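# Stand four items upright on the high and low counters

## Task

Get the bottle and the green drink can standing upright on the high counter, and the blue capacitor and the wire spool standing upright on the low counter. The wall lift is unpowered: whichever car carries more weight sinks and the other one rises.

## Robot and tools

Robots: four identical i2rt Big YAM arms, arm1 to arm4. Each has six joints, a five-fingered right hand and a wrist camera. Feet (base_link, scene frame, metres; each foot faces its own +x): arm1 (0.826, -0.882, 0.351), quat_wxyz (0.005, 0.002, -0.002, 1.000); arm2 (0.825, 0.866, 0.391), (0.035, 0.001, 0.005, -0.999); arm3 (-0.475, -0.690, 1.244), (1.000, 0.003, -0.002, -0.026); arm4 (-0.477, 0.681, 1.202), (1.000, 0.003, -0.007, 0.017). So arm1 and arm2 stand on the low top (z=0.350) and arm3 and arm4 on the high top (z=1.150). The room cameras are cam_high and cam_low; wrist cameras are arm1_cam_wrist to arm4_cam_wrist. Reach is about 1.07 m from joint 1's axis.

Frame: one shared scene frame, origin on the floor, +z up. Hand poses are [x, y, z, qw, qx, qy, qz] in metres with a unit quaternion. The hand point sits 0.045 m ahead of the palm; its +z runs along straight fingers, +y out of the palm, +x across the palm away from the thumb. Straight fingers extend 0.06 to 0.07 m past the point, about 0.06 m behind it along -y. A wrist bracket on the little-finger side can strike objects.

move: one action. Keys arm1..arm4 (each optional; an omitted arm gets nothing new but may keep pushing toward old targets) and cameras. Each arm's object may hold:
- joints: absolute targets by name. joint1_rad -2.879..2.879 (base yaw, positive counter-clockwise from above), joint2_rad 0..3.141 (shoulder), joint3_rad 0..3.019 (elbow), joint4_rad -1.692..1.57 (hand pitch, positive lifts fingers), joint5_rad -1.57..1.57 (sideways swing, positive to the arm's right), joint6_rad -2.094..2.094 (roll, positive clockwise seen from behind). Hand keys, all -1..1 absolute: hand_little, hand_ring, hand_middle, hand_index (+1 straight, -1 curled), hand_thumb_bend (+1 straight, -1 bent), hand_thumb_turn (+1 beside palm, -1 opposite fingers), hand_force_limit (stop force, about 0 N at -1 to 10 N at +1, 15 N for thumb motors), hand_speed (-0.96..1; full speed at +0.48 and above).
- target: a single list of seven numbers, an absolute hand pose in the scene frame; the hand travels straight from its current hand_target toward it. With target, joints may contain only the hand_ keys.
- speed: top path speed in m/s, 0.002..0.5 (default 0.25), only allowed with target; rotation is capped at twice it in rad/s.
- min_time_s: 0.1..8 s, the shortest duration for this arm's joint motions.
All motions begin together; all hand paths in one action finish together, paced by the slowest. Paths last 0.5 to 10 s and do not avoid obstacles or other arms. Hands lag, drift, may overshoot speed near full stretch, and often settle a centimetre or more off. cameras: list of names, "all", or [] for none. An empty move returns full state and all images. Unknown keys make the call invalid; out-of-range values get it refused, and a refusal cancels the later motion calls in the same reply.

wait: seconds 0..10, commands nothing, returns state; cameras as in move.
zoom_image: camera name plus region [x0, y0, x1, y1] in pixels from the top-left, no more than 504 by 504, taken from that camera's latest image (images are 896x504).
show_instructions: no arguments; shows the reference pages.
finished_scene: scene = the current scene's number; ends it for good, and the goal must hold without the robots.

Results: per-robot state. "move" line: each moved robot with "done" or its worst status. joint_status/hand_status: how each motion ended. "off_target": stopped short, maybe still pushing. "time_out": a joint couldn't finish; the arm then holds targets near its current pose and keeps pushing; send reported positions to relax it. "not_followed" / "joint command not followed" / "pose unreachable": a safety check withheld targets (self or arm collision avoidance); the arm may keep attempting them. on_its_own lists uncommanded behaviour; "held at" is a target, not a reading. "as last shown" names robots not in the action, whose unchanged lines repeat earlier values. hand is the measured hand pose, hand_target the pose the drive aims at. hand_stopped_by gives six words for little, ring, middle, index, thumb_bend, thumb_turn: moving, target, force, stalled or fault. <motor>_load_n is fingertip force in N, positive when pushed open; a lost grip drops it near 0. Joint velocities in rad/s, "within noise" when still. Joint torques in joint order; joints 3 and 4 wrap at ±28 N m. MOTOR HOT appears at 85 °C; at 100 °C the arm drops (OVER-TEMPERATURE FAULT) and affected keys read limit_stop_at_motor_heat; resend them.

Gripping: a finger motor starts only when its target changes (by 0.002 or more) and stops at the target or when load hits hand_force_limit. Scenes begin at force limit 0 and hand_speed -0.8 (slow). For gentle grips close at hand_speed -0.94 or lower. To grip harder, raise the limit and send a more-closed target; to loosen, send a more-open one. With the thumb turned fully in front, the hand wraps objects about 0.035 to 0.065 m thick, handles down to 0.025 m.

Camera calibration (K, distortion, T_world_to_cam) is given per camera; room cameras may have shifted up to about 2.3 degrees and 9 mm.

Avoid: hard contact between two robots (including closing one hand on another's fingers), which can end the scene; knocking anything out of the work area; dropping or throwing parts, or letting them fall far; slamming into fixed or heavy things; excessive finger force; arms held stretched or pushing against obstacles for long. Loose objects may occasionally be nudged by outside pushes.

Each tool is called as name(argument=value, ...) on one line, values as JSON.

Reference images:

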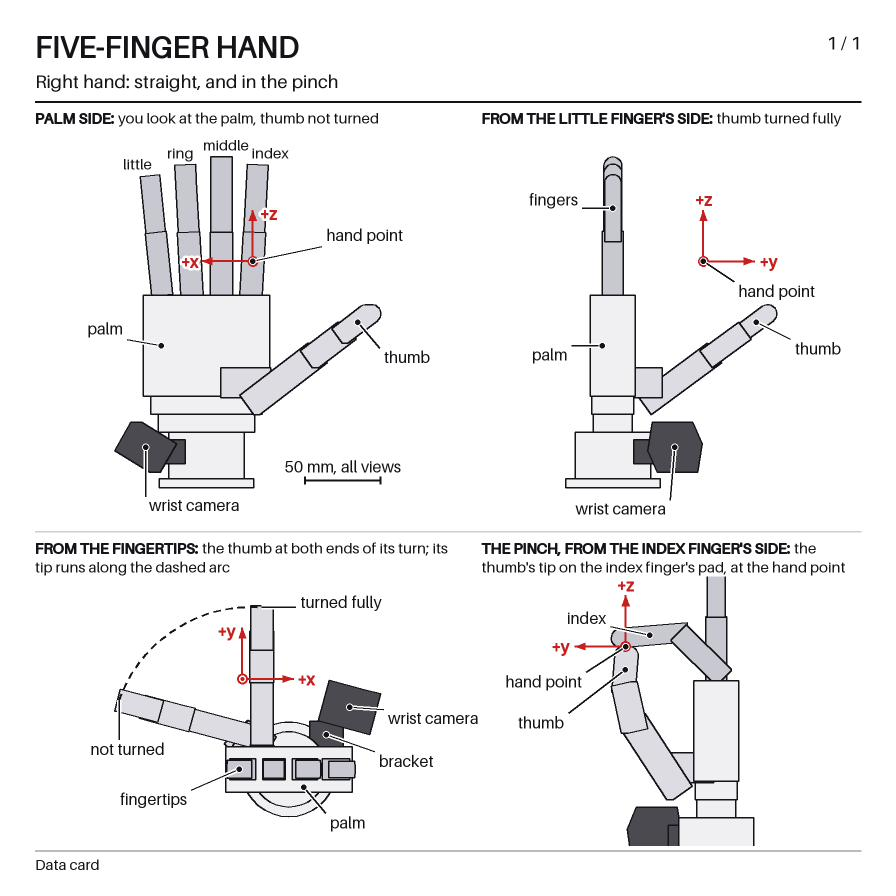

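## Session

move()

Scene clock: 0.00 s.
Joint torques (N m): no reading
Heat: arm1: hottest joint3_rad 33 °C; arm2: hottest joint3_rad 33 °C; arm3: hottest joint3_rad 31 °C; arm4: hottest joint3_rad 30 °C.
Joint velocities: within noise
arm1.joint_positions: joint1_rad=+0.989 joint2_rad=+0.632 joint3_rad=+1.410 joint4_rad=-1.536 joint5_rad=+0.000 joint6_rad=-1.200 hand_little=+1.000 hand_ring=+1.000 hand_middle=+1.000 hand_index=+1.000 hand_thumb_turn=+1.000 hand_thumb_bend=+1.000 hand_force_limit=+0.000 hand_speed=-0.800
arm1.joint_status: not commanded
arm1.hand_stopped_by: target,target,target,target,target,target
arm1.little_load_n: 0.0
arm1.ring_load_n: 0.0
arm1.middle_load_n: 0.0
arm1.index_load_n: 0.0
arm1.thumb_bend_load_n: 0.0
arm1.thumb_turn_load_n: 0.0
arm1.hand: x=+0.6851 y=-1.0145 z=+0.8069 quat_wxyz=(-0.310, -0.276, +0.876, -0.245) (m; scene frame)
arm1.hand_target: x=+0.6849 y=-1.0149 z=+0.8174 quat_wxyz=(-0.319, -0.275, +0.871, -0.253) (m; scene frame)
arm1.hand_status: not commanded
arm2.joint_positions: joint1_rad=+0.721 joint2_rad=+0.629 joint3_rad=+1.317 joint4_rad=-1.536 joint5_rad=+0.000 joint6_rad=-1.200 hand_little=+1.000 hand_ring=+1.000 hand_middle=+1.000 hand_index=+1.000 hand_thumb_turn=+1.000 hand_thumb_bend=+1.000 hand_force_limit=+0.000 hand_speed=-0.800
arm2.joint_status: not commanded
arm2.hand_stopped_by: target,target,target,target,target,target
arm2.little_load_n: 0.0
arm2.ring_load_n: 0.0
arm2.middle_load_n: 0.0
arm2.index_load_n: 0.0
arm2.thumb_bend_load_n: 0.0
arm2.thumb_turn_load_n: 0.0
arm2.hand: x=+0.6580 y=+0.7594 z=+0.8061 quat_wxyz=(+0.294, +0.196, -0.916, +0.190) (m; scene frame)
arm2.hand_target: x=+0.6577 y=+0.7590 z=+0.8161 quat_wxyz=(+0.304, +0.195, -0.911, +0.196) (m; scene frame)
arm2.hand_status: not commanded
arm3.joint_positions: joint1_rad=+1.134 joint2_rad=+0.623 joint3_rad=+1.358 joint4_rad=-1.536 joint5_rad=+0.000 joint6_rad=-1.200 hand_little=+1.000 hand_ring=+1.000 hand_middle=+1.000 hand_index=+1.000 hand_thumb_turn=+1.000 hand_thumb_bend=+1.000 hand_force_limit=+0.000 hand_speed=-0.800
arm3.joint_status: not commanded
arm3.hand_stopped_by: target,target,target,target,target,target
arm3.little_load_n: 0.0
arm3.ring_load_n: 0.0
arm3.middle_load_n: 0.0
arm3.index_load_n: 0.0
arm3.thumb_bend_load_n: 0.0
arm3.thumb_turn_load_n: 0.0
arm3.hand: x=-0.3491 y=-0.5480 z=+1.6804 quat_wxyz=(-0.251, +0.868, +0.322, +0.284) (m; scene frame)
arm3.hand_target: x=-0.3491 y=-0.5479 z=+1.6904 quat_wxyz=(-0.259, +0.863, +0.321, +0.292) (m; scene frame)
arm3.hand_status: not commanded
arm4.joint_positions: joint1_rad=-1.098 joint2_rad=+0.627 joint3_rad=+1.440 joint4_rad=-1.536 joint5_rad=+0.000 joint6_rad=-1.200 hand_little=+1.000 hand_ring=+1.000 hand_middle=+1.000 hand_index=+1.000 hand_thumb_turn=+1.000 hand_thumb_bend=+1.000 hand_force_limit=+0.000 hand_speed=-0.800
arm4.joint_status: not commanded
arm4.hand_stopped_by: target,target,target,target,target,target
arm4.little_load_n: 0.0
arm4.ring_load_n: 0.0
arm4.middle_load_n: 0.0
arm4.index_load_n: 0.0
arm4.thumb_bend_load_n: 0.0
arm4.thumb_turn_load_n: 0.0
arm4.hand: x=-0.4330 y=+0.4943 z=+1.6711 quat_wxyz=(+0.133, +0.684, -0.601, +0.390) (m; scene frame)
arm4.hand_target: x=-0.4331 y=+0.4941 z=+1.6822 quat_wxyz=(+0.138, +0.680, -0.597, +0.402) (m; scene frame)
arm4.hand_status: not commanded
pictures: arm1_cam_wrist, arm2_cam_wrist, arm3_cam_wrist, arm4_cam_wrist, cam_high, cam_low
camera_calibration:
arm1_cam_wrist: T_world_to_cam=[[-0.748177, 0.662575, -0.0350131, 1.20946], [0.647879, 0.718162, -0.25396, 0.486162], [-0.143122, -0.212691, -0.966581, 0.779151], [0, 0, 0, 1]] pos_world=[0.70143, -0.984783, 0.918925]
arm2_cam_wrist: T_world_to_cam=[[-0.678001, 0.722603, -0.134758, 0.0143295], [0.729956, 0.640312, -0.239089, -0.769032], [-0.0864796, -0.26047, -0.961601, 1.14236], [0, 0, 0, 1]] pos_world=[0.669866, 0.779615, 0.916554]
arm3_cam_wrist: T_world_to_cam=[[0.82602, -0.558292, -0.0774663, 0.113837], [-0.561628, -0.803653, -0.196761, -0.307752], [0.0475943, 0.206036, -0.977386, 1.88417], [0, 0, 0, 1]] pos_world=[-0.35655, -0.571978, 1.78982]
arm4_cam_wrist: T_world_to_cam=[[-0.885298, -0.451546, -0.111151, 0.0262445], [-0.393354, 0.854636, -0.338925, -0.0250759], [0.248034, -0.256328, -0.934225, 1.91418], [0, 0, 0, 1]] pos_world=[-0.461411, 0.523939, 1.78269]

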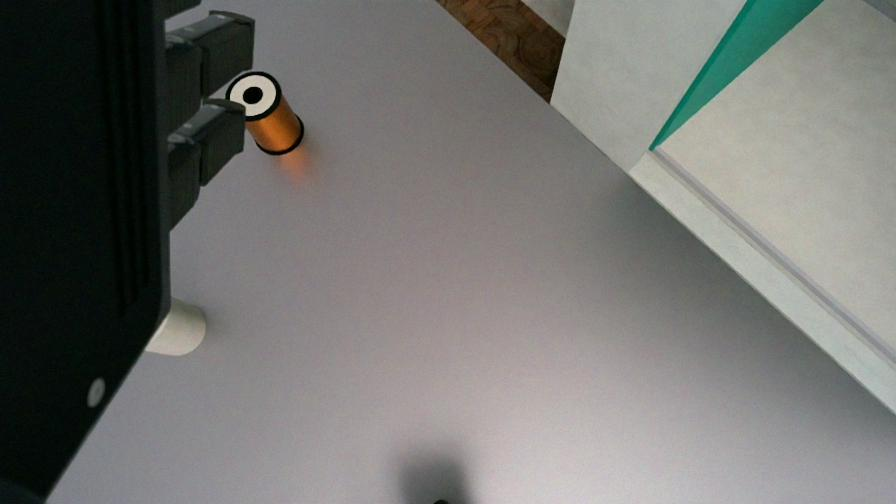

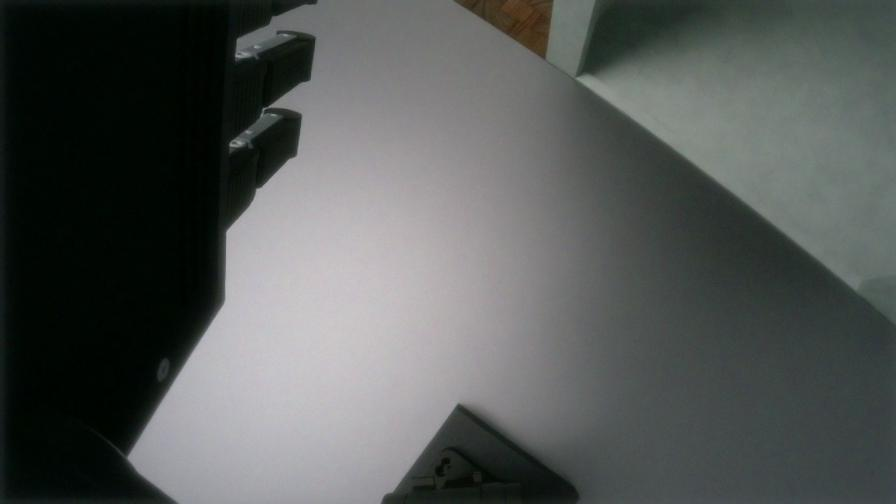

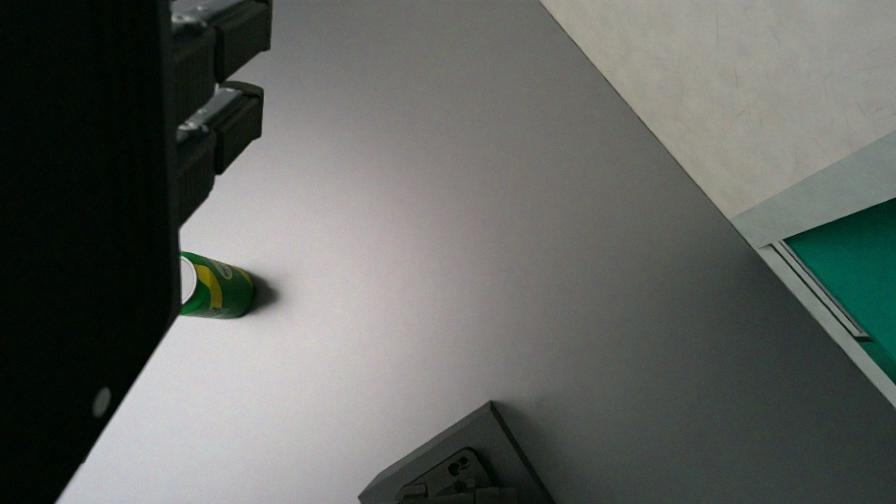

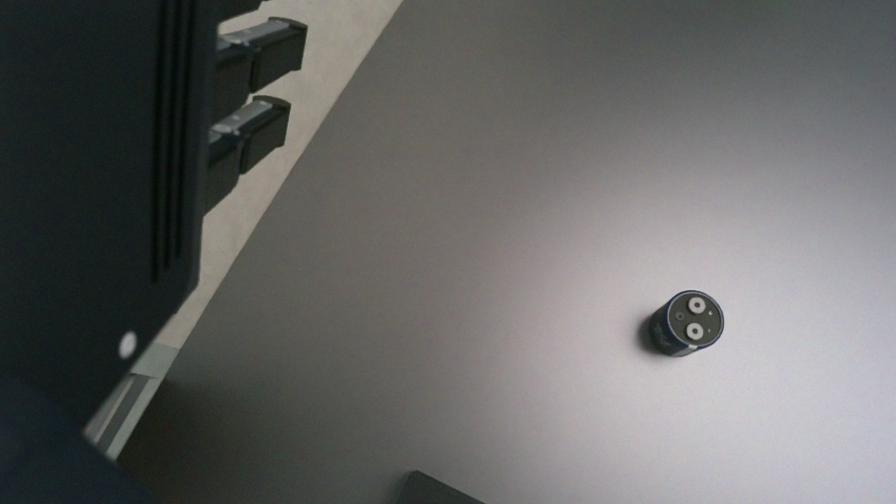

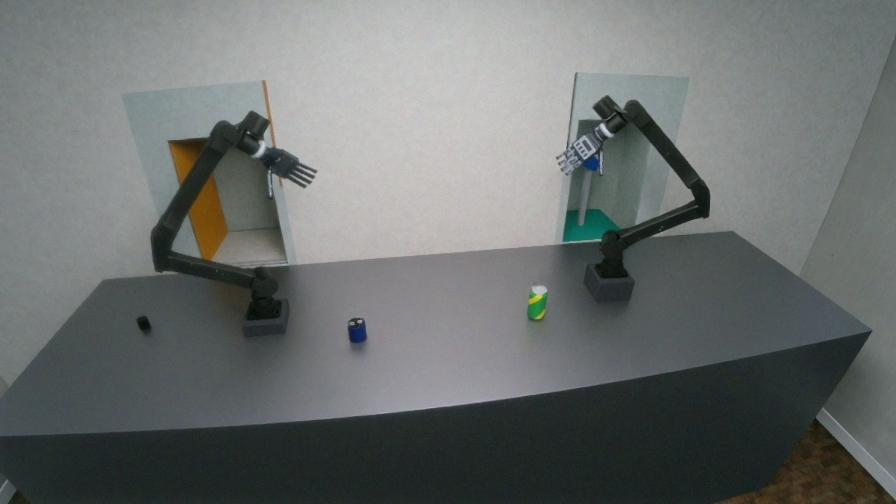

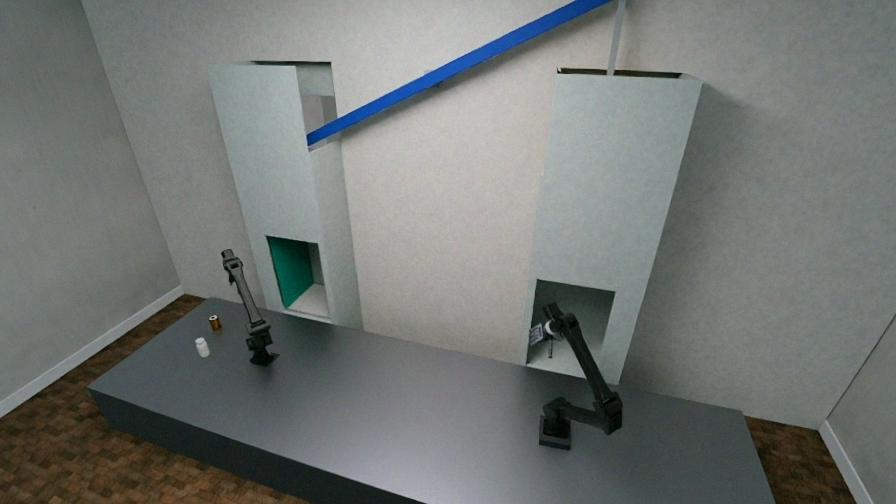

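zoom_image(camera="cam_low", region=[180, 305, 240, 365])

zoom_image(camera="cam_high", region=[330, 300, 390, 360])

zoom_image(camera="cam_high", region=[120, 300, 170, 350])

Scaled by 8.400 from the camera's 896x504 image, which has a finer 1280x720 frame.

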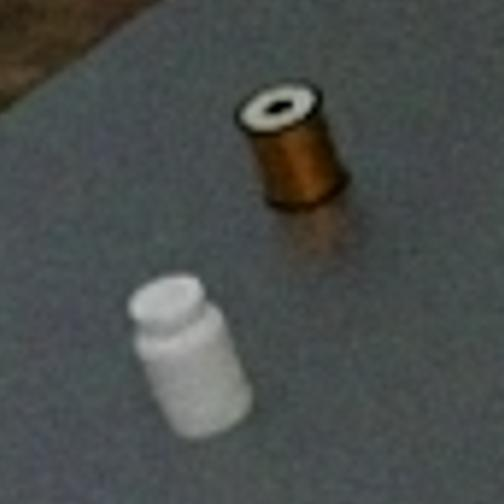

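Scaled by 8.400 from the camera's 896x504 image, which has a finer 1280x720 frame.

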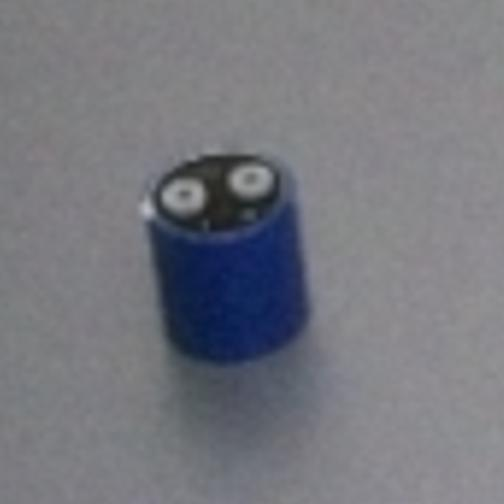

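Scaled by 10.080 from the camera's 896x504 image, which has a finer 1280x720 frame.

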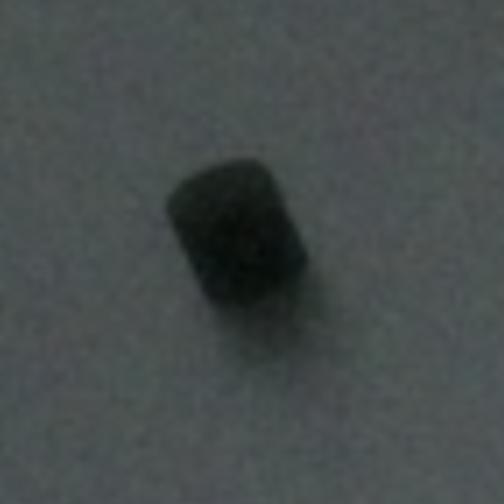

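move(arm1={"joints": {"joint1_rad": 2.59, "joint2_rad": 1.3, "joint3_rad": 0.387, "joint4_rad": 0.913, "joint5_rad": 1.484, "joint6_rad": -1.57, "hand_thumb_turn": -1, "hand_speed": 0.3}}, arm4={"joints": {"joint1_rad": -1.144, "joint2_rad": 1.67, "joint3_rad": 0.4, "joint4_rad": 1.29, "joint5_rad": 1.482, "joint6_rad": -1.57, "hand_thumb_turn": -1, "hand_speed": 0.3}}, cameras=["arm1_cam_wrist", "arm4_cam_wrist", "cam_high", "cam_low"])

Scene clock: 5.33 s.
Joint torques (N m): arm1=[-0.32 -6.07 5.94 2.15 0.16 -0.1] | arm2=[-1.85 0.97 10.15 1.11 0.18 -0.08] | arm3=[-1.2 2.26 10.24 1.42 0.03 0.01] | arm4=[-0.73 -5.83 3.36 2.13 0.05 -0.14]
Heat: arm1: hottest joint3_rad 34 °C; arm2: hottest joint3_rad 33 °C; arm3: hottest joint3_rad 31 °C; arm4: hottest joint3_rad 30 °C.
move: arm1 done; arm4 done
Joint velocities: within noise
arm1.joint_positions: joint1_rad=+2.582 joint2_rad=+1.309 joint3_rad=+0.389 joint4_rad=+0.899 joint5_rad=+1.480 joint6_rad=-1.559 hand_little=+1.000 hand_ring=+1.000 hand_middle=+1.000 hand_index=+1.000 hand_thumb_turn=-1.000 hand_thumb_bend=+1.000 hand_force_limit=+0.000 hand_speed=+0.300
arm1.joint_status: all done
arm1.hand_stopped_by: target,target,target,target,target,target
arm1.little_load_n: 0.0
arm1.ring_load_n: 0.0
arm1.middle_load_n: 0.0
arm1.index_load_n: 0.0
arm1.thumb_bend_load_n: -0.5
arm1.thumb_turn_load_n: 0.0
arm1.hand: x=+0.9320 y=-1.1863 z=+0.5270 quat_wxyz=(-0.606, -0.372, +0.603, -0.362) (m; scene frame)
arm1.hand_target: x=+0.9329 y=-1.1845 z=+0.5297 quat_wxyz=(-0.604, -0.370, +0.604, -0.367) (m; scene frame)
arm1.hand_status: not commanded
arm2, arm3: as last shown
arm3.index_load_n: -0.5
arm4.joint_positions: joint1_rad=-1.136 joint2_rad=+1.659 joint3_rad=+0.407 joint4_rad=+1.274 joint5_rad=+1.480 joint6_rad=-1.562 hand_little=+1.000 hand_ring=+1.000 hand_middle=+1.000 hand_index=+1.000 hand_thumb_turn=-1.000 hand_thumb_bend=+1.000 hand_force_limit=+0.000 hand_speed=+0.300
arm4.joint_status: all done
arm4.hand_stopped_by: target,target,target,target,target,target
arm4.little_load_n: 0.0
arm4.ring_load_n: 0.0
arm4.middle_load_n: 0.0
arm4.index_load_n: 0.5
arm4.thumb_bend_load_n: 0.0
arm4.thumb_turn_load_n: 0.0
arm4.hand: x=-0.5315 y=+0.3447 z=+1.3072 quat_wxyz=(+0.672, +0.185, -0.687, +0.205) (m; scene frame)
arm4.hand_target: x=-0.5355 y=+0.3480 z=+1.3043 quat_wxyz=(+0.674, +0.185, -0.687, +0.198) (m; scene frame)
arm4.hand_status: not commanded
pictures: arm1_cam_wrist, arm4_cam_wrist, cam_high, cam_low
camera_calibration:
arm1_cam_wrist: T_world_to_cam=[[-0.823369, 0.504289, 0.260299, 1.22492], [0.0749145, 0.55124, -0.830977, 1.01871], [-0.562539, -0.664701, -0.491653, 0.111837], [0, 0, 0, 1]] pos_world=[0.995158, -1.10493, 0.582661]
arm4_cam_wrist: T_world_to_cam=[[-0.548607, 0.801154, 0.23913, -0.879619], [0.295895, 0.453547, -0.840679, 1.10117], [-0.78197, -0.390445, -0.485877, 0.472994], [0, 0, 0, 1]] pos_world=[-0.438527, 0.389957, 1.36589]

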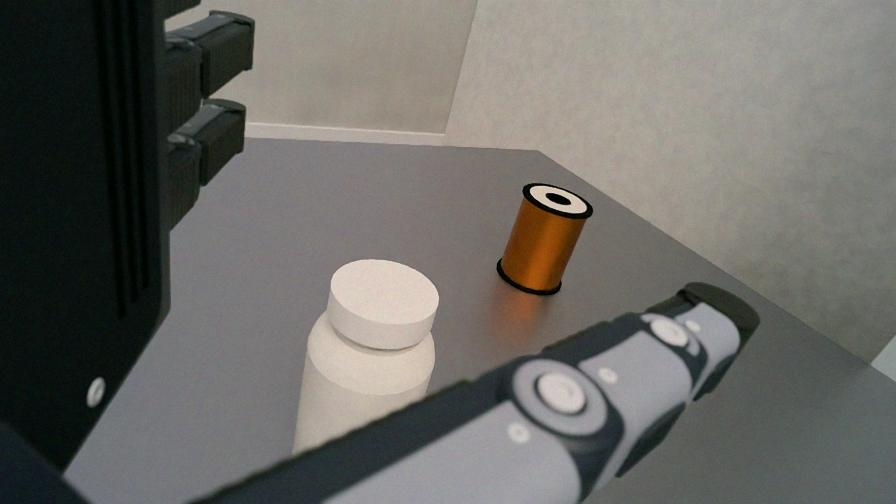

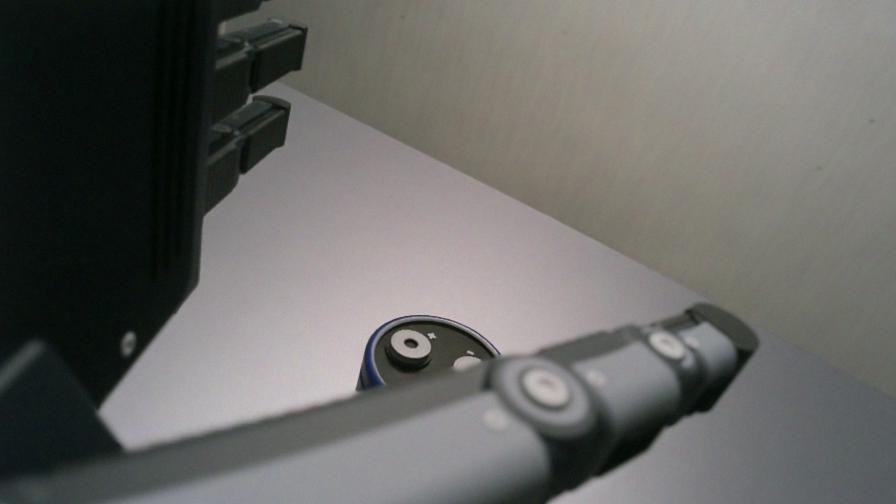

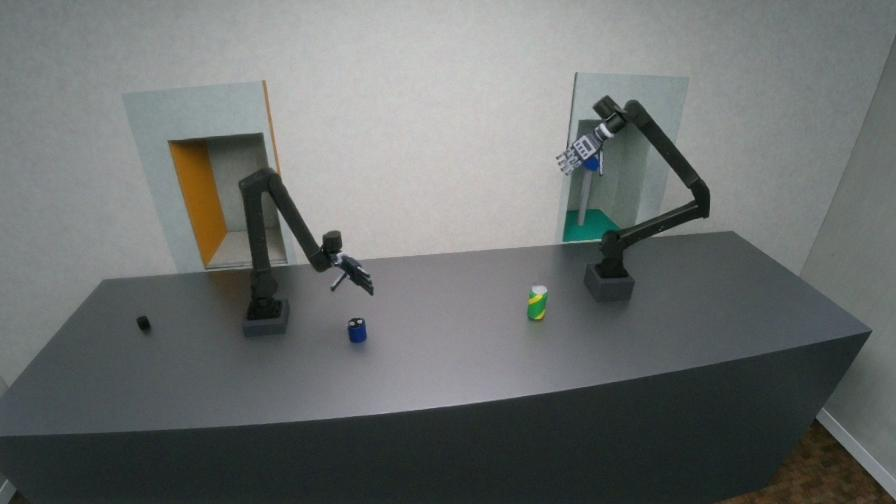

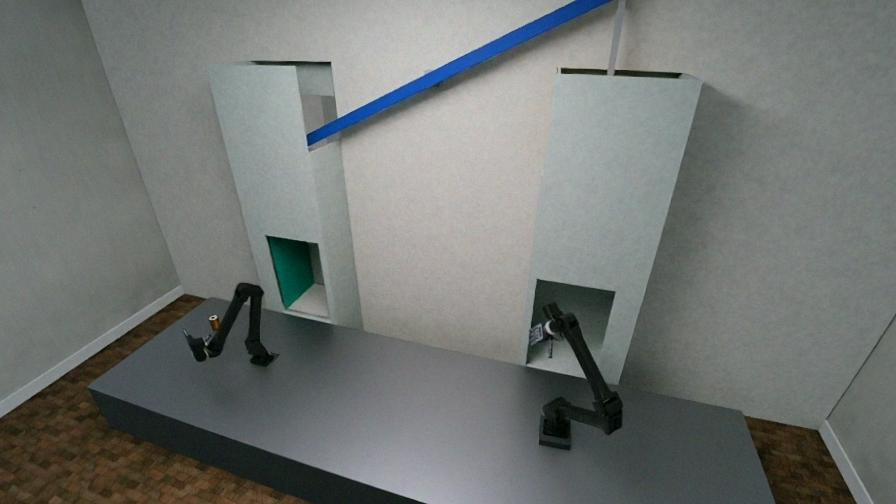

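move(arm1={"target": [0.9209, -1.1799, 0.385, 0.6036, 0.3684, -0.6036, 0.3684], "speed": 0.15}, arm4={"target": [-0.532, 0.375, 1.19, 0.6806, 0.1919, -0.6806, 0.1919], "speed": 0.15}, cameras=["arm1_cam_wrist", "arm4_cam_wrist"])

Scene clock: 15.03 s.
Joint torques (N m): arm1=[-1.26 -7.82 1.96 2.17 0.03 -0.11] | arm2=[-1.96 1.08 10.11 1.1 0.2 -0.1] | arm3=[-1.2 2.2 10.24 1.44 0.02 0] | arm4=[0.26 -7.88 0.53 2.09 0.15 -0.13]
Heat: arm1: hottest joint3_rad 34 °C; arm2: hottest joint3_rad 35 °C; arm3: hottest joint3_rad 32 °C; arm4: hottest joint3_rad 30 °C.
move: arm1 done; arm4 done
Joint velocities: within noise
arm1.joint_positions: joint1_rad=+2.582 joint2_rad=+1.954 joint3_rad=+0.324 joint4_rad=+1.542 joint5_rad=+1.475 joint6_rad=-1.486 hand_little=+1.000 hand_ring=+1.000 hand_middle=+1.000 hand_index=+1.000 hand_thumb_turn=-1.000 hand_thumb_bend=+1.000 hand_force_limit=+0.000 hand_speed=+0.300
arm1.joint_status: not commanded
arm1.hand_stopped_by: target,target,target,target,target,target
arm1.little_load_n: 0.0
arm1.ring_load_n: 0.5
arm1.middle_load_n: 0.0
arm1.index_load_n: 0.0
arm1.thumb_bend_load_n: 0.0
arm1.thumb_turn_load_n: 0.0
arm1.hand: x=+0.9179 y=-1.1770 z=+0.3854 quat_wxyz=(-0.602, -0.373, +0.605, -0.364) (m; scene frame)
arm1.hand_target: x=+0.9209 y=-1.1799 z=+0.3851 quat_wxyz=(-0.601, -0.369, +0.606, -0.367) (m; scene frame)
arm1.hand_status: done (0.004 m and 0.7 deg from the pose sent, 0.143 m and 0.9 deg at the start; a joint's target at an end of its range on 20 of 103 steps)
arm2, arm3: as last shown
arm3.ring_load_n: -0.5
arm3.index_load_n: 0.0
arm4.joint_positions: joint1_rad=-1.110 joint2_rad=+2.129 joint3_rad=+0.395 joint4_rad=+1.555 joint5_rad=+1.528 joint6_rad=-1.397 hand_little=+1.000 hand_ring=+1.000 hand_middle=+1.000 hand_index=+1.000 hand_thumb_turn=-1.000 hand_thumb_bend=+1.000 hand_force_limit=+0.000 hand_speed=+0.300
arm4.joint_status: not commanded
arm4.hand_stopped_by: target,target,target,target,target,target
arm4.little_load_n: 0.0
arm4.ring_load_n: 0.0
arm4.middle_load_n: -0.5
arm4.index_load_n: 0.0
arm4.thumb_bend_load_n: 0.0
arm4.thumb_turn_load_n: 0.0
arm4.hand: x=-0.5363 y=+0.3774 z=+1.1925 quat_wxyz=(+0.674, +0.190, -0.689, +0.184) (m; scene frame)
arm4.hand_target: x=-0.5319 y=+0.3751 z=+1.1901 quat_wxyz=(+0.673, +0.193, -0.688, +0.189) (m; scene frame)
arm4.hand_status: done (0.006 m and 1.5 deg from the pose sent, 0.121 m and 2.1 deg at the start; a joint's target at an end of its range on 41 of 103 steps)
pictures: arm1_cam_wrist, arm4_cam_wrist
camera_calibration:
arm1_cam_wrist: T_world_to_cam=[[-0.828205, 0.499113, 0.254879, 1.24593], [0.0790115, 0.554242, -0.828597, 0.895659], [-0.554828, -0.66611, -0.498461, 0.0343167], [0, 0, 0, 1]] pos_world=[0.980157, -1.09541, 0.441686]
arm4_cam_wrist: T_world_to_cam=[[-0.52819, 0.803878, 0.273486, -0.912211], [0.297346, 0.476791, -0.827197, 0.967259], [-0.795362, -0.355598, -0.490867, 0.411915], [0, 0, 0, 1]] pos_world=[-0.44181, 0.418602, 1.25179]

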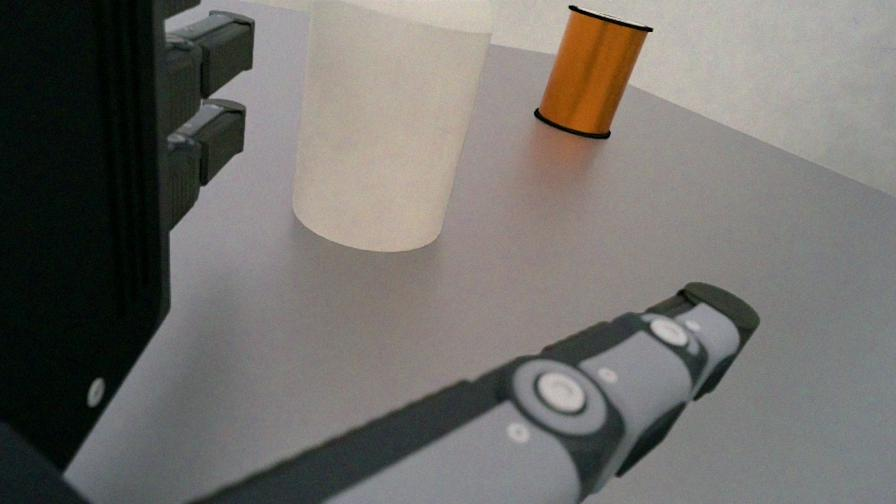

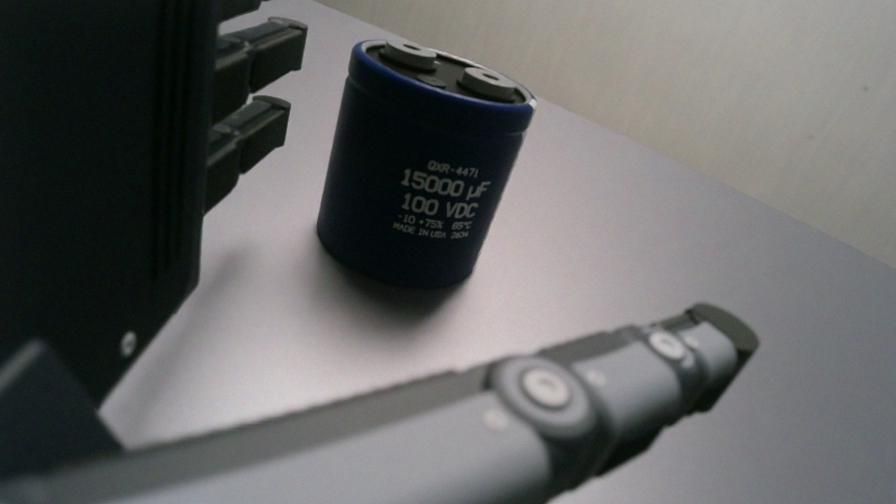

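move(arm1={"target": [0.875, -1.2665, 0.381, 0.6036, 0.3684, -0.6036, 0.3684], "speed": 0.08}, arm4={"target": [-0.6135, 0.326, 1.182, 0.6806, 0.1919, -0.6806, 0.1919], "speed": 0.08}, cameras=["arm1_cam_wrist", "arm4_cam_wrist"])

Scene clock: 17.57 s.
Joint torques (N m): arm1=[-1.55 -8.76 2.43 2.4 -0.14 -0.13] | arm2=[-1.96 1.03 10.13 1.13 0.18 -0.08] | arm3=[-1.32 2.2 10.26 1.44 0.03 0.01] | arm4=[-1.03 -8.35 1.05 2.19 0.02 -0.13]
Heat: arm1: hottest joint3_rad 34 °C; arm2: hottest joint3_rad 35 °C; arm3: hottest joint3_rad 32 °C; arm4: hottest joint3_rad 30 °C.
move: arm1 done; arm4 off_target
Joint velocities: within noise
arm1.joint_positions: joint1_rad=+2.260 joint2_rad=+1.980 joint3_rad=+0.393 joint4_rad=+1.542 joint5_rad=+1.154 joint6_rad=-1.530 hand_little=+1.000 hand_ring=+1.000 hand_middle=+1.000 hand_index=+1.000 hand_thumb_turn=-1.000 hand_thumb_bend=+1.000 hand_force_limit=+0.000 hand_speed=+0.300
arm1.joint_status: not commanded
arm1.hand_stopped_by: target,target,target,target,target,target
arm1.little_load_n: 0.0
arm1.ring_load_n: 0.0
arm1.middle_load_n: 0.0
arm1.index_load_n: 0.0
arm1.thumb_bend_load_n: 0.0
arm1.thumb_turn_load_n: 0.5
arm1.hand: x=+0.8740 y=-1.2621 z=+0.3803 quat_wxyz=(-0.599, -0.374, +0.609, -0.363) (m; scene frame)
arm1.hand_target: x=+0.8751 y=-1.2665 z=+0.3812 quat_wxyz=(-0.600, -0.370, +0.608, -0.366) (m; scene frame)
arm1.hand_status: done (0.005 m and 1.2 deg from the pose sent, 0.099 m and 0.8 deg at the start; a joint's target at an end of its range on 51 of 55 steps)
arm2, arm3: as last shown
arm3.ring_load_n: 0.0
arm4.joint_positions: joint1_rad=-1.403 joint2_rad=+2.133 joint3_rad=+0.449 joint4_rad=+1.555 joint5_rad=+1.226 joint6_rad=-1.454 hand_little=+1.000 hand_ring=+1.000 hand_middle=+1.000 hand_index=+1.000 hand_thumb_turn=-1.000 hand_thumb_bend=+1.000 hand_force_limit=+0.000 hand_speed=+0.300
arm4.joint_status: not commanded
arm4.hand_stopped_by: target,target,target,target,target,target
arm4.little_load_n: 0.0
arm4.ring_load_n: 0.0
arm4.middle_load_n: 0.5
arm4.index_load_n: 0.0
arm4.thumb_bend_load_n: 0.0
arm4.thumb_turn_load_n: 0.0
arm4.hand: x=-0.6105 y=+0.3275 z=+1.1843 quat_wxyz=(+0.661, +0.196, -0.701, +0.184) (m; scene frame)
arm4.hand_target: x=-0.6134 y=+0.3259 z=+1.1822 quat_wxyz=(+0.663, +0.192, -0.700, +0.183) (m; scene frame)
arm4.hand_status: off_target (0.004 m and 3.4 deg from the pose sent, 0.093 m and 1.5 deg at the start; a joint's target at an end of its range on 51 of 55 steps)
pictures: arm1_cam_wrist, arm4_cam_wrist
camera_calibration:
arm1_cam_wrist: T_world_to_cam=[[-0.829108, 0.498045, 0.254028, 1.25315], [0.0846115, 0.560904, -0.823546, 0.943763], [-0.552649, -0.661315, -0.507191, -0.0417655], [0, 0, 0, 1]] pos_world=[0.936064, -1.18111, 0.437713]
arm4_cam_wrist: T_world_to_cam=[[-0.542515, 0.795302, 0.270503, -0.911388], [0.319327, 0.49308, -0.80926, 0.993192], [-0.776986, -0.352657, -0.521465, 0.377689], [0, 0, 0, 1]] pos_world=[-0.518136, 0.3683, 1.24724]

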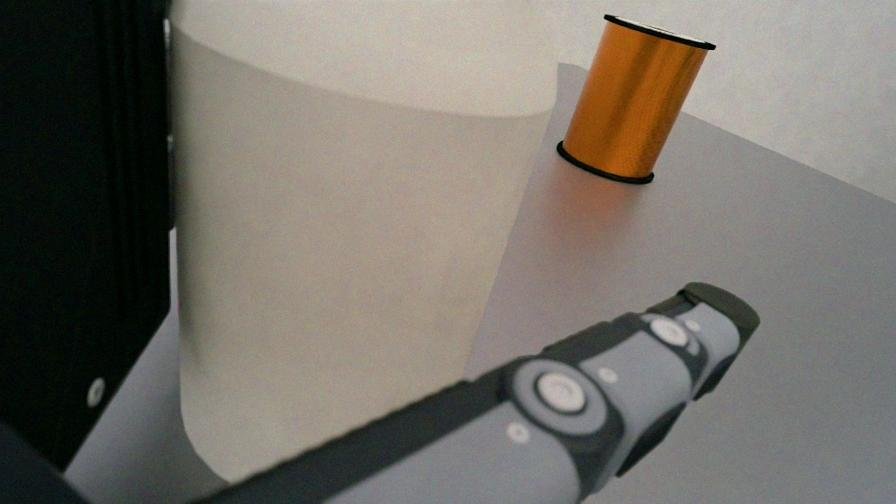

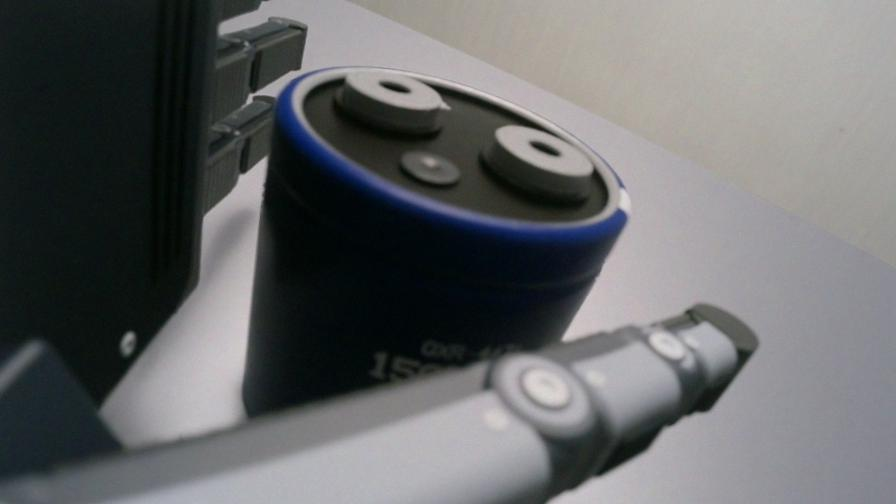

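move(arm1={"joints": {"hand_index": 0.35, "hand_middle": 0.35, "hand_thumb_bend": 0.85, "hand_speed": -0.7, "hand_force_limit": -0.2}}, arm4={"joints": {"hand_index": 0.4, "hand_middle": 0.4, "hand_thumb_bend": 0.85, "hand_speed": -0.7, "hand_force_limit": -0.2}}, cameras=[])

move(arm1={"joints": {"hand_index": -0.6, "hand_middle": -0.6, "hand_thumb_bend": -0.5, "hand_speed": -0.92, "hand_force_limit": 0.0}}, arm4={"joints": {"hand_index": -0.6, "hand_middle": -0.6, "hand_thumb_bend": -0.5, "hand_speed": -0.92, "hand_force_limit": 0.0}}, cameras=["arm1_cam_wrist", "arm4_cam_wrist"])

move(arm1={"joints": {"hand_index": -0.65, "hand_middle": -0.65, "hand_thumb_bend": -0.55, "hand_force_limit": 0.3}}, arm4={"joints": {"hand_index": -0.65, "hand_middle": -0.65, "hand_thumb_bend": -0.55, "hand_force_limit": 0.45}}, cameras=[])

Scene clock: 19.33 s.
Joint torques (N m): arm1=[-1.55 -8.88 2.45 2.44 -0.11 -0.1] | arm2=[-1.9 1.26 10.13 1.11 0.18 -0.08] | arm3=[-1.08 2.08 10.29 1.47 0.03 0] | arm4=[-1.14 -8.7 1.17 2.32 0 -0.11]
Heat: arm1: hottest joint3_rad 34 °C; arm2: hottest joint3_rad 35 °C; arm3: hottest joint3_rad 32 °C; arm4: hottest joint3_rad 30 °C.
move: arm1 done; arm4 done
Joint velocities: within noise
arm1.joint_positions: joint1_rad=+2.260 joint2_rad=+1.980 joint3_rad=+0.393 joint4_rad=+1.542 joint5_rad=+1.153 joint6_rad=-1.531 hand_little=+1.000 hand_ring=+1.000 hand_middle=+0.350 hand_index=+0.350 hand_thumb_turn=-1.000 hand_thumb_bend=+0.850 hand_force_limit=-0.200 hand_speed=-0.700
arm1.joint_status: all done
arm1.hand_stopped_by: target,target,target,target,target,target
arm1.little_load_n: 0.0
arm1.ring_load_n: 0.0
arm1.middle_load_n: 0.0
arm1.index_load_n: 0.0
arm1.thumb_bend_load_n: 0.0
arm1.thumb_turn_load_n: 0.0
arm1.hand: x=+0.8741 y=-1.2621 z=+0.3803 quat_wxyz=(-0.599, -0.374, +0.608, -0.363) (m; scene frame)
arm1.hand_target: x=+0.8751 y=-1.2665 z=+0.3812 quat_wxyz=(-0.600, -0.370, +0.608, -0.366) (m; scene frame)
arm1.hand_status: not commanded
arm2, arm3: as last shown
arm3.ring_load_n: -0.5
arm4.joint_positions: joint1_rad=-1.403 joint2_rad=+2.133 joint3_rad=+0.449 joint4_rad=+1.555 joint5_rad=+1.226 joint6_rad=-1.455 hand_little=+1.000 hand_ring=+1.000 hand_middle=+0.400 hand_index=+0.400 hand_thumb_turn=-1.000 hand_thumb_bend=+0.850 hand_force_limit=-0.200 hand_speed=-0.700
arm4.joint_status: all done
arm4.hand_stopped_by: target,target,target,target,target,target
arm4.little_load_n: 0.0
arm4.ring_load_n: 0.0
arm4.middle_load_n: 0.0
arm4.index_load_n: 0.0
arm4.thumb_bend_load_n: 0.0
arm4.thumb_turn_load_n: 0.5
arm4.hand: x=-0.6105 y=+0.3275 z=+1.1844 quat_wxyz=(+0.661, +0.196, -0.700, +0.183) (m; scene frame)
arm4.hand_target: x=-0.6134 y=+0.3260 z=+1.1822 quat_wxyz=(+0.663, +0.192, -0.700, +0.182) (m; scene frame)
arm4.hand_status: not commanded
pictures: none
No camera images: "cameras" was empty.

Scene clock: 24.97 s.
Joint torques (N m): arm1=[-1.38 -8.76 2.52 2.39 -0.07 -0.12] | arm2=[-1.79 1.14 10.14 1.14 0.2 -0.09] | arm3=[-1.32 2.2 10.24 1.46 0.04 0.01] | arm4=[-0.91 -8.29 1.16 2.35 0.03 -0.12]
Heat: arm1: hottest joint3_rad 34 °C; arm2: hottest joint3_rad 36 °C; arm3: hottest joint3_rad 32 °C; arm4: hottest joint3_rad 30 °C.
move: arm1 off_target; arm4 off_target
Joint velocities: within noise
arm1.joint_positions: joint1_rad=+2.260 joint2_rad=+1.980 joint3_rad=+0.393 joint4_rad=+1.542 joint5_rad=+1.152 joint6_rad=-1.531 hand_little=+1.000 hand_ring=+1.000 hand_middle=-0.029 hand_index=-0.022 hand_thumb_turn=-1.000 hand_thumb_bend=+0.660 hand_force_limit=+0.000 hand_speed=-0.920
arm1.joint_status: hand_middle off_target (ended at -0.029, target -0.600); hand_index off_target (ended at -0.022, target -0.600); hand_thumb_bend off_target (ended at +0.660, target -0.500); the others done
arm1.hand_stopped_by: target,target,force,force,force,target
arm1.little_load_n: 0.0
arm1.ring_load_n: 0.0
arm1.middle_load_n: 5.0
arm1.index_load_n: 5.0
arm1.thumb_bend_load_n: 8.5
arm1.thumb_turn_load_n: 0.5
arm1.hand: x=+0.8742 y=-1.2623 z=+0.3802 quat_wxyz=(-0.598, -0.375, +0.608, -0.363) (m; scene frame)
arm1.hand_target: x=+0.8750 y=-1.2665 z=+0.3812 quat_wxyz=(-0.600, -0.370, +0.608, -0.366) (m; scene frame)
arm1.hand_status: not commanded
arm2, arm3: as last shown
arm2.middle_load_n: -0.5
arm4.joint_positions: joint1_rad=-1.403 joint2_rad=+2.133 joint3_rad=+0.449 joint4_rad=+1.555 joint5_rad=+1.225 joint6_rad=-1.455 hand_little=+1.000 hand_ring=+1.000 hand_middle=+0.140 hand_index=+0.171 hand_thumb_turn=-1.000 hand_thumb_bend=+0.723 hand_force_limit=+0.000 hand_speed=-0.920
arm4.joint_status: hand_middle off_target (ended at +0.140, target -0.600); hand_index off_target (ended at +0.171, target -0.600); hand_thumb_bend off_target (ended at +0.723, target -0.500); the others done
arm4.hand_stopped_by: target,target,force,force,force,target
arm4.little_load_n: 0.0
arm4.ring_load_n: 0.0
arm4.middle_load_n: 5.0
arm4.index_load_n: 4.5
arm4.thumb_bend_load_n: 7.5
arm4.thumb_turn_load_n: 0.5
arm4.hand: x=-0.6106 y=+0.3274 z=+1.1844 quat_wxyz=(+0.661, +0.196, -0.700, +0.184) (m; scene frame)
arm4.hand_target: x=-0.6133 y=+0.3259 z=+1.1823 quat_wxyz=(+0.663, +0.192, -0.700, +0.183) (m; scene frame)
arm4.hand_status: not commanded
pictures: arm1_cam_wrist, arm4_cam_wrist
camera_calibration:
arm1_cam_wrist: T_world_to_cam=[[-0.82965, 0.496624, 0.255041, 1.25169], [0.0830909, 0.561584, -0.823237, 0.945817], [-0.552066, -0.661807, -0.507183, -0.0429572], [0, 0, 0, 1]] pos_world=[0.936161, -1.1812, 0.437612]
arm4_cam_wrist: T_world_to_cam=[[-0.542695, 0.794828, 0.271533, -0.912565], [0.318713, 0.493972, -0.808959, 0.99225], [-0.777113, -0.352477, -0.521398, 0.377361], [0, 0, 0, 1]] pos_world=[-0.518235, 0.3682, 1.24724]

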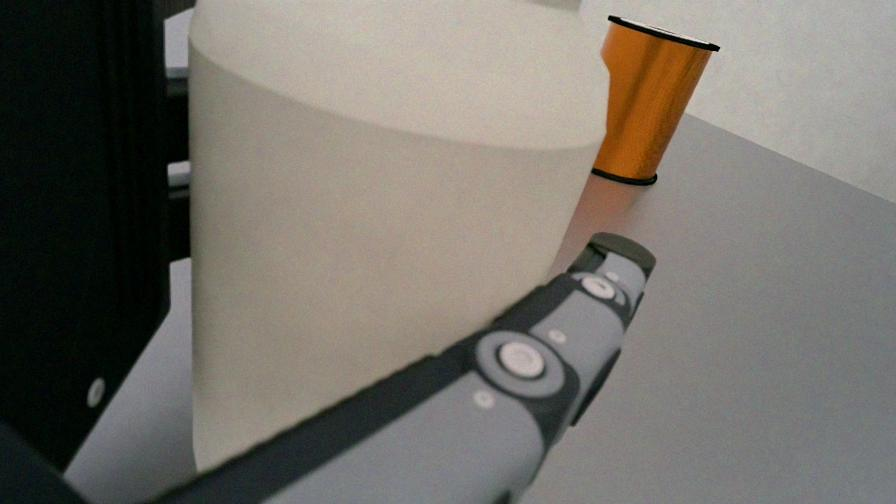

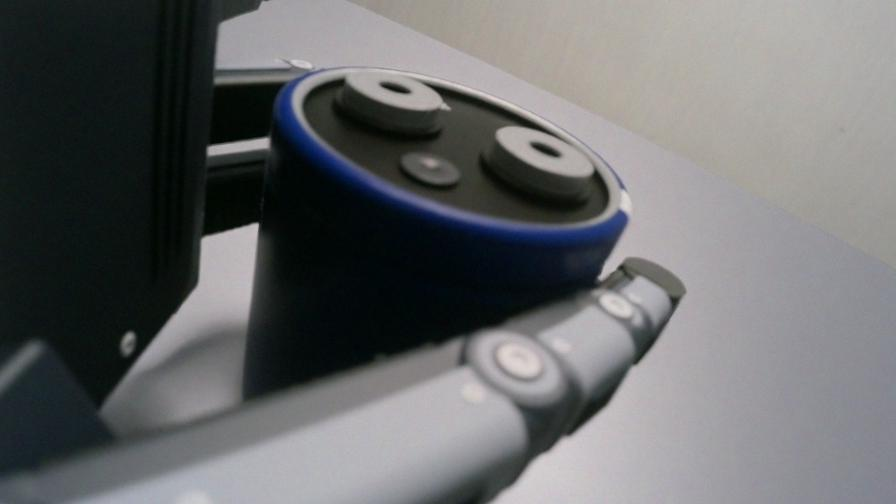

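Scene clock: 25.43 s.
Joint torques (N m): arm1=[-1.44 -8.82 2.54 2.39 -0.07 -0.11] | arm2=[-2.02 1.03 10.17 1.07 0.18 -0.07] | arm3=[-1.26 2.32 10.26 1.46 0.03 0.01] | arm4=[-1.32 -8.53 1.02 2.37 0.05 -0.15]
Heat: arm1: hottest joint3_rad 34 °C; arm2: hottest joint3_rad 36 °C; arm3: hottest joint3_rad 32 °C; arm4: hottest joint3_rad 30 °C.
move: arm1 off_target; arm4 off_target
Joint velocities: within noise
arm1.joint_positions: joint1_rad=+2.260 joint2_rad=+1.980 joint3_rad=+0.393 joint4_rad=+1.542 joint5_rad=+1.152 joint6_rad=-1.531 hand_little=+1.000 hand_ring=+1.000 hand_middle=-0.042 hand_index=-0.034 hand_thumb_turn=-1.000 hand_thumb_bend=+0.663 hand_force_limit=+0.300 hand_speed=-0.920
arm1.joint_status: hand_middle off_target (ended at -0.042, target -0.650); hand_index off_target (ended at -0.034, target -0.650); hand_thumb_bend off_target (ended at +0.663, target -0.550); the others done
arm1.hand_stopped_by: target,target,force,force,force,target
arm1.little_load_n: 0.0
arm1.ring_load_n: 0.0
arm1.middle_load_n: 7.5
arm1.index_load_n: 6.5
arm1.thumb_bend_load_n: 12.5
arm1.thumb_turn_load_n: 0.0
arm1.hand: x=+0.8742 y=-1.2623 z=+0.3802 quat_wxyz=(-0.598, -0.375, +0.608, -0.363) (m; scene frame)
arm1.hand_target: x=+0.8750 y=-1.2665 z=+0.3812 quat_wxyz=(-0.600, -0.370, +0.608, -0.366) (m; scene frame)
arm1.hand_status: not commanded
arm2, arm3: as last shown
arm2.middle_load_n: 0.0
arm3.ring_load_n: 0.0
arm4.joint_positions: joint1_rad=-1.404 joint2_rad=+2.133 joint3_rad=+0.451 joint4_rad=+1.555 joint5_rad=+1.225 joint6_rad=-1.455 hand_little=+1.000 hand_ring=+1.000 hand_middle=+0.128 hand_index=+0.152 hand_thumb_turn=-1.000 hand_thumb_bend=+0.724 hand_force_limit=+0.450 hand_speed=-0.920
arm4.joint_status: hand_middle off_target (ended at +0.128, target -0.650); hand_index off_target (ended at +0.152, target -0.650); hand_thumb_bend off_target (ended at +0.724, target -0.550); the others done
arm4.hand_stopped_by: target,target,force,force,force,target
arm4.little_load_n: 0.0
arm4.ring_load_n: 0.0
arm4.middle_load_n: 6.0
arm4.index_load_n: 7.5
arm4.thumb_bend_load_n: 11.5
arm4.thumb_turn_load_n: -1.0
arm4.hand: x=-0.6106 y=+0.3268 z=+1.1844 quat_wxyz=(+0.661, +0.196, -0.700, +0.184) (m; scene frame)
arm4.hand_target: x=-0.6133 y=+0.3259 z=+1.1823 quat_wxyz=(+0.663, +0.192, -0.700, +0.183) (m; scene frame)
arm4.hand_status: not commanded
pictures: none
No camera images: "cameras" was empty.


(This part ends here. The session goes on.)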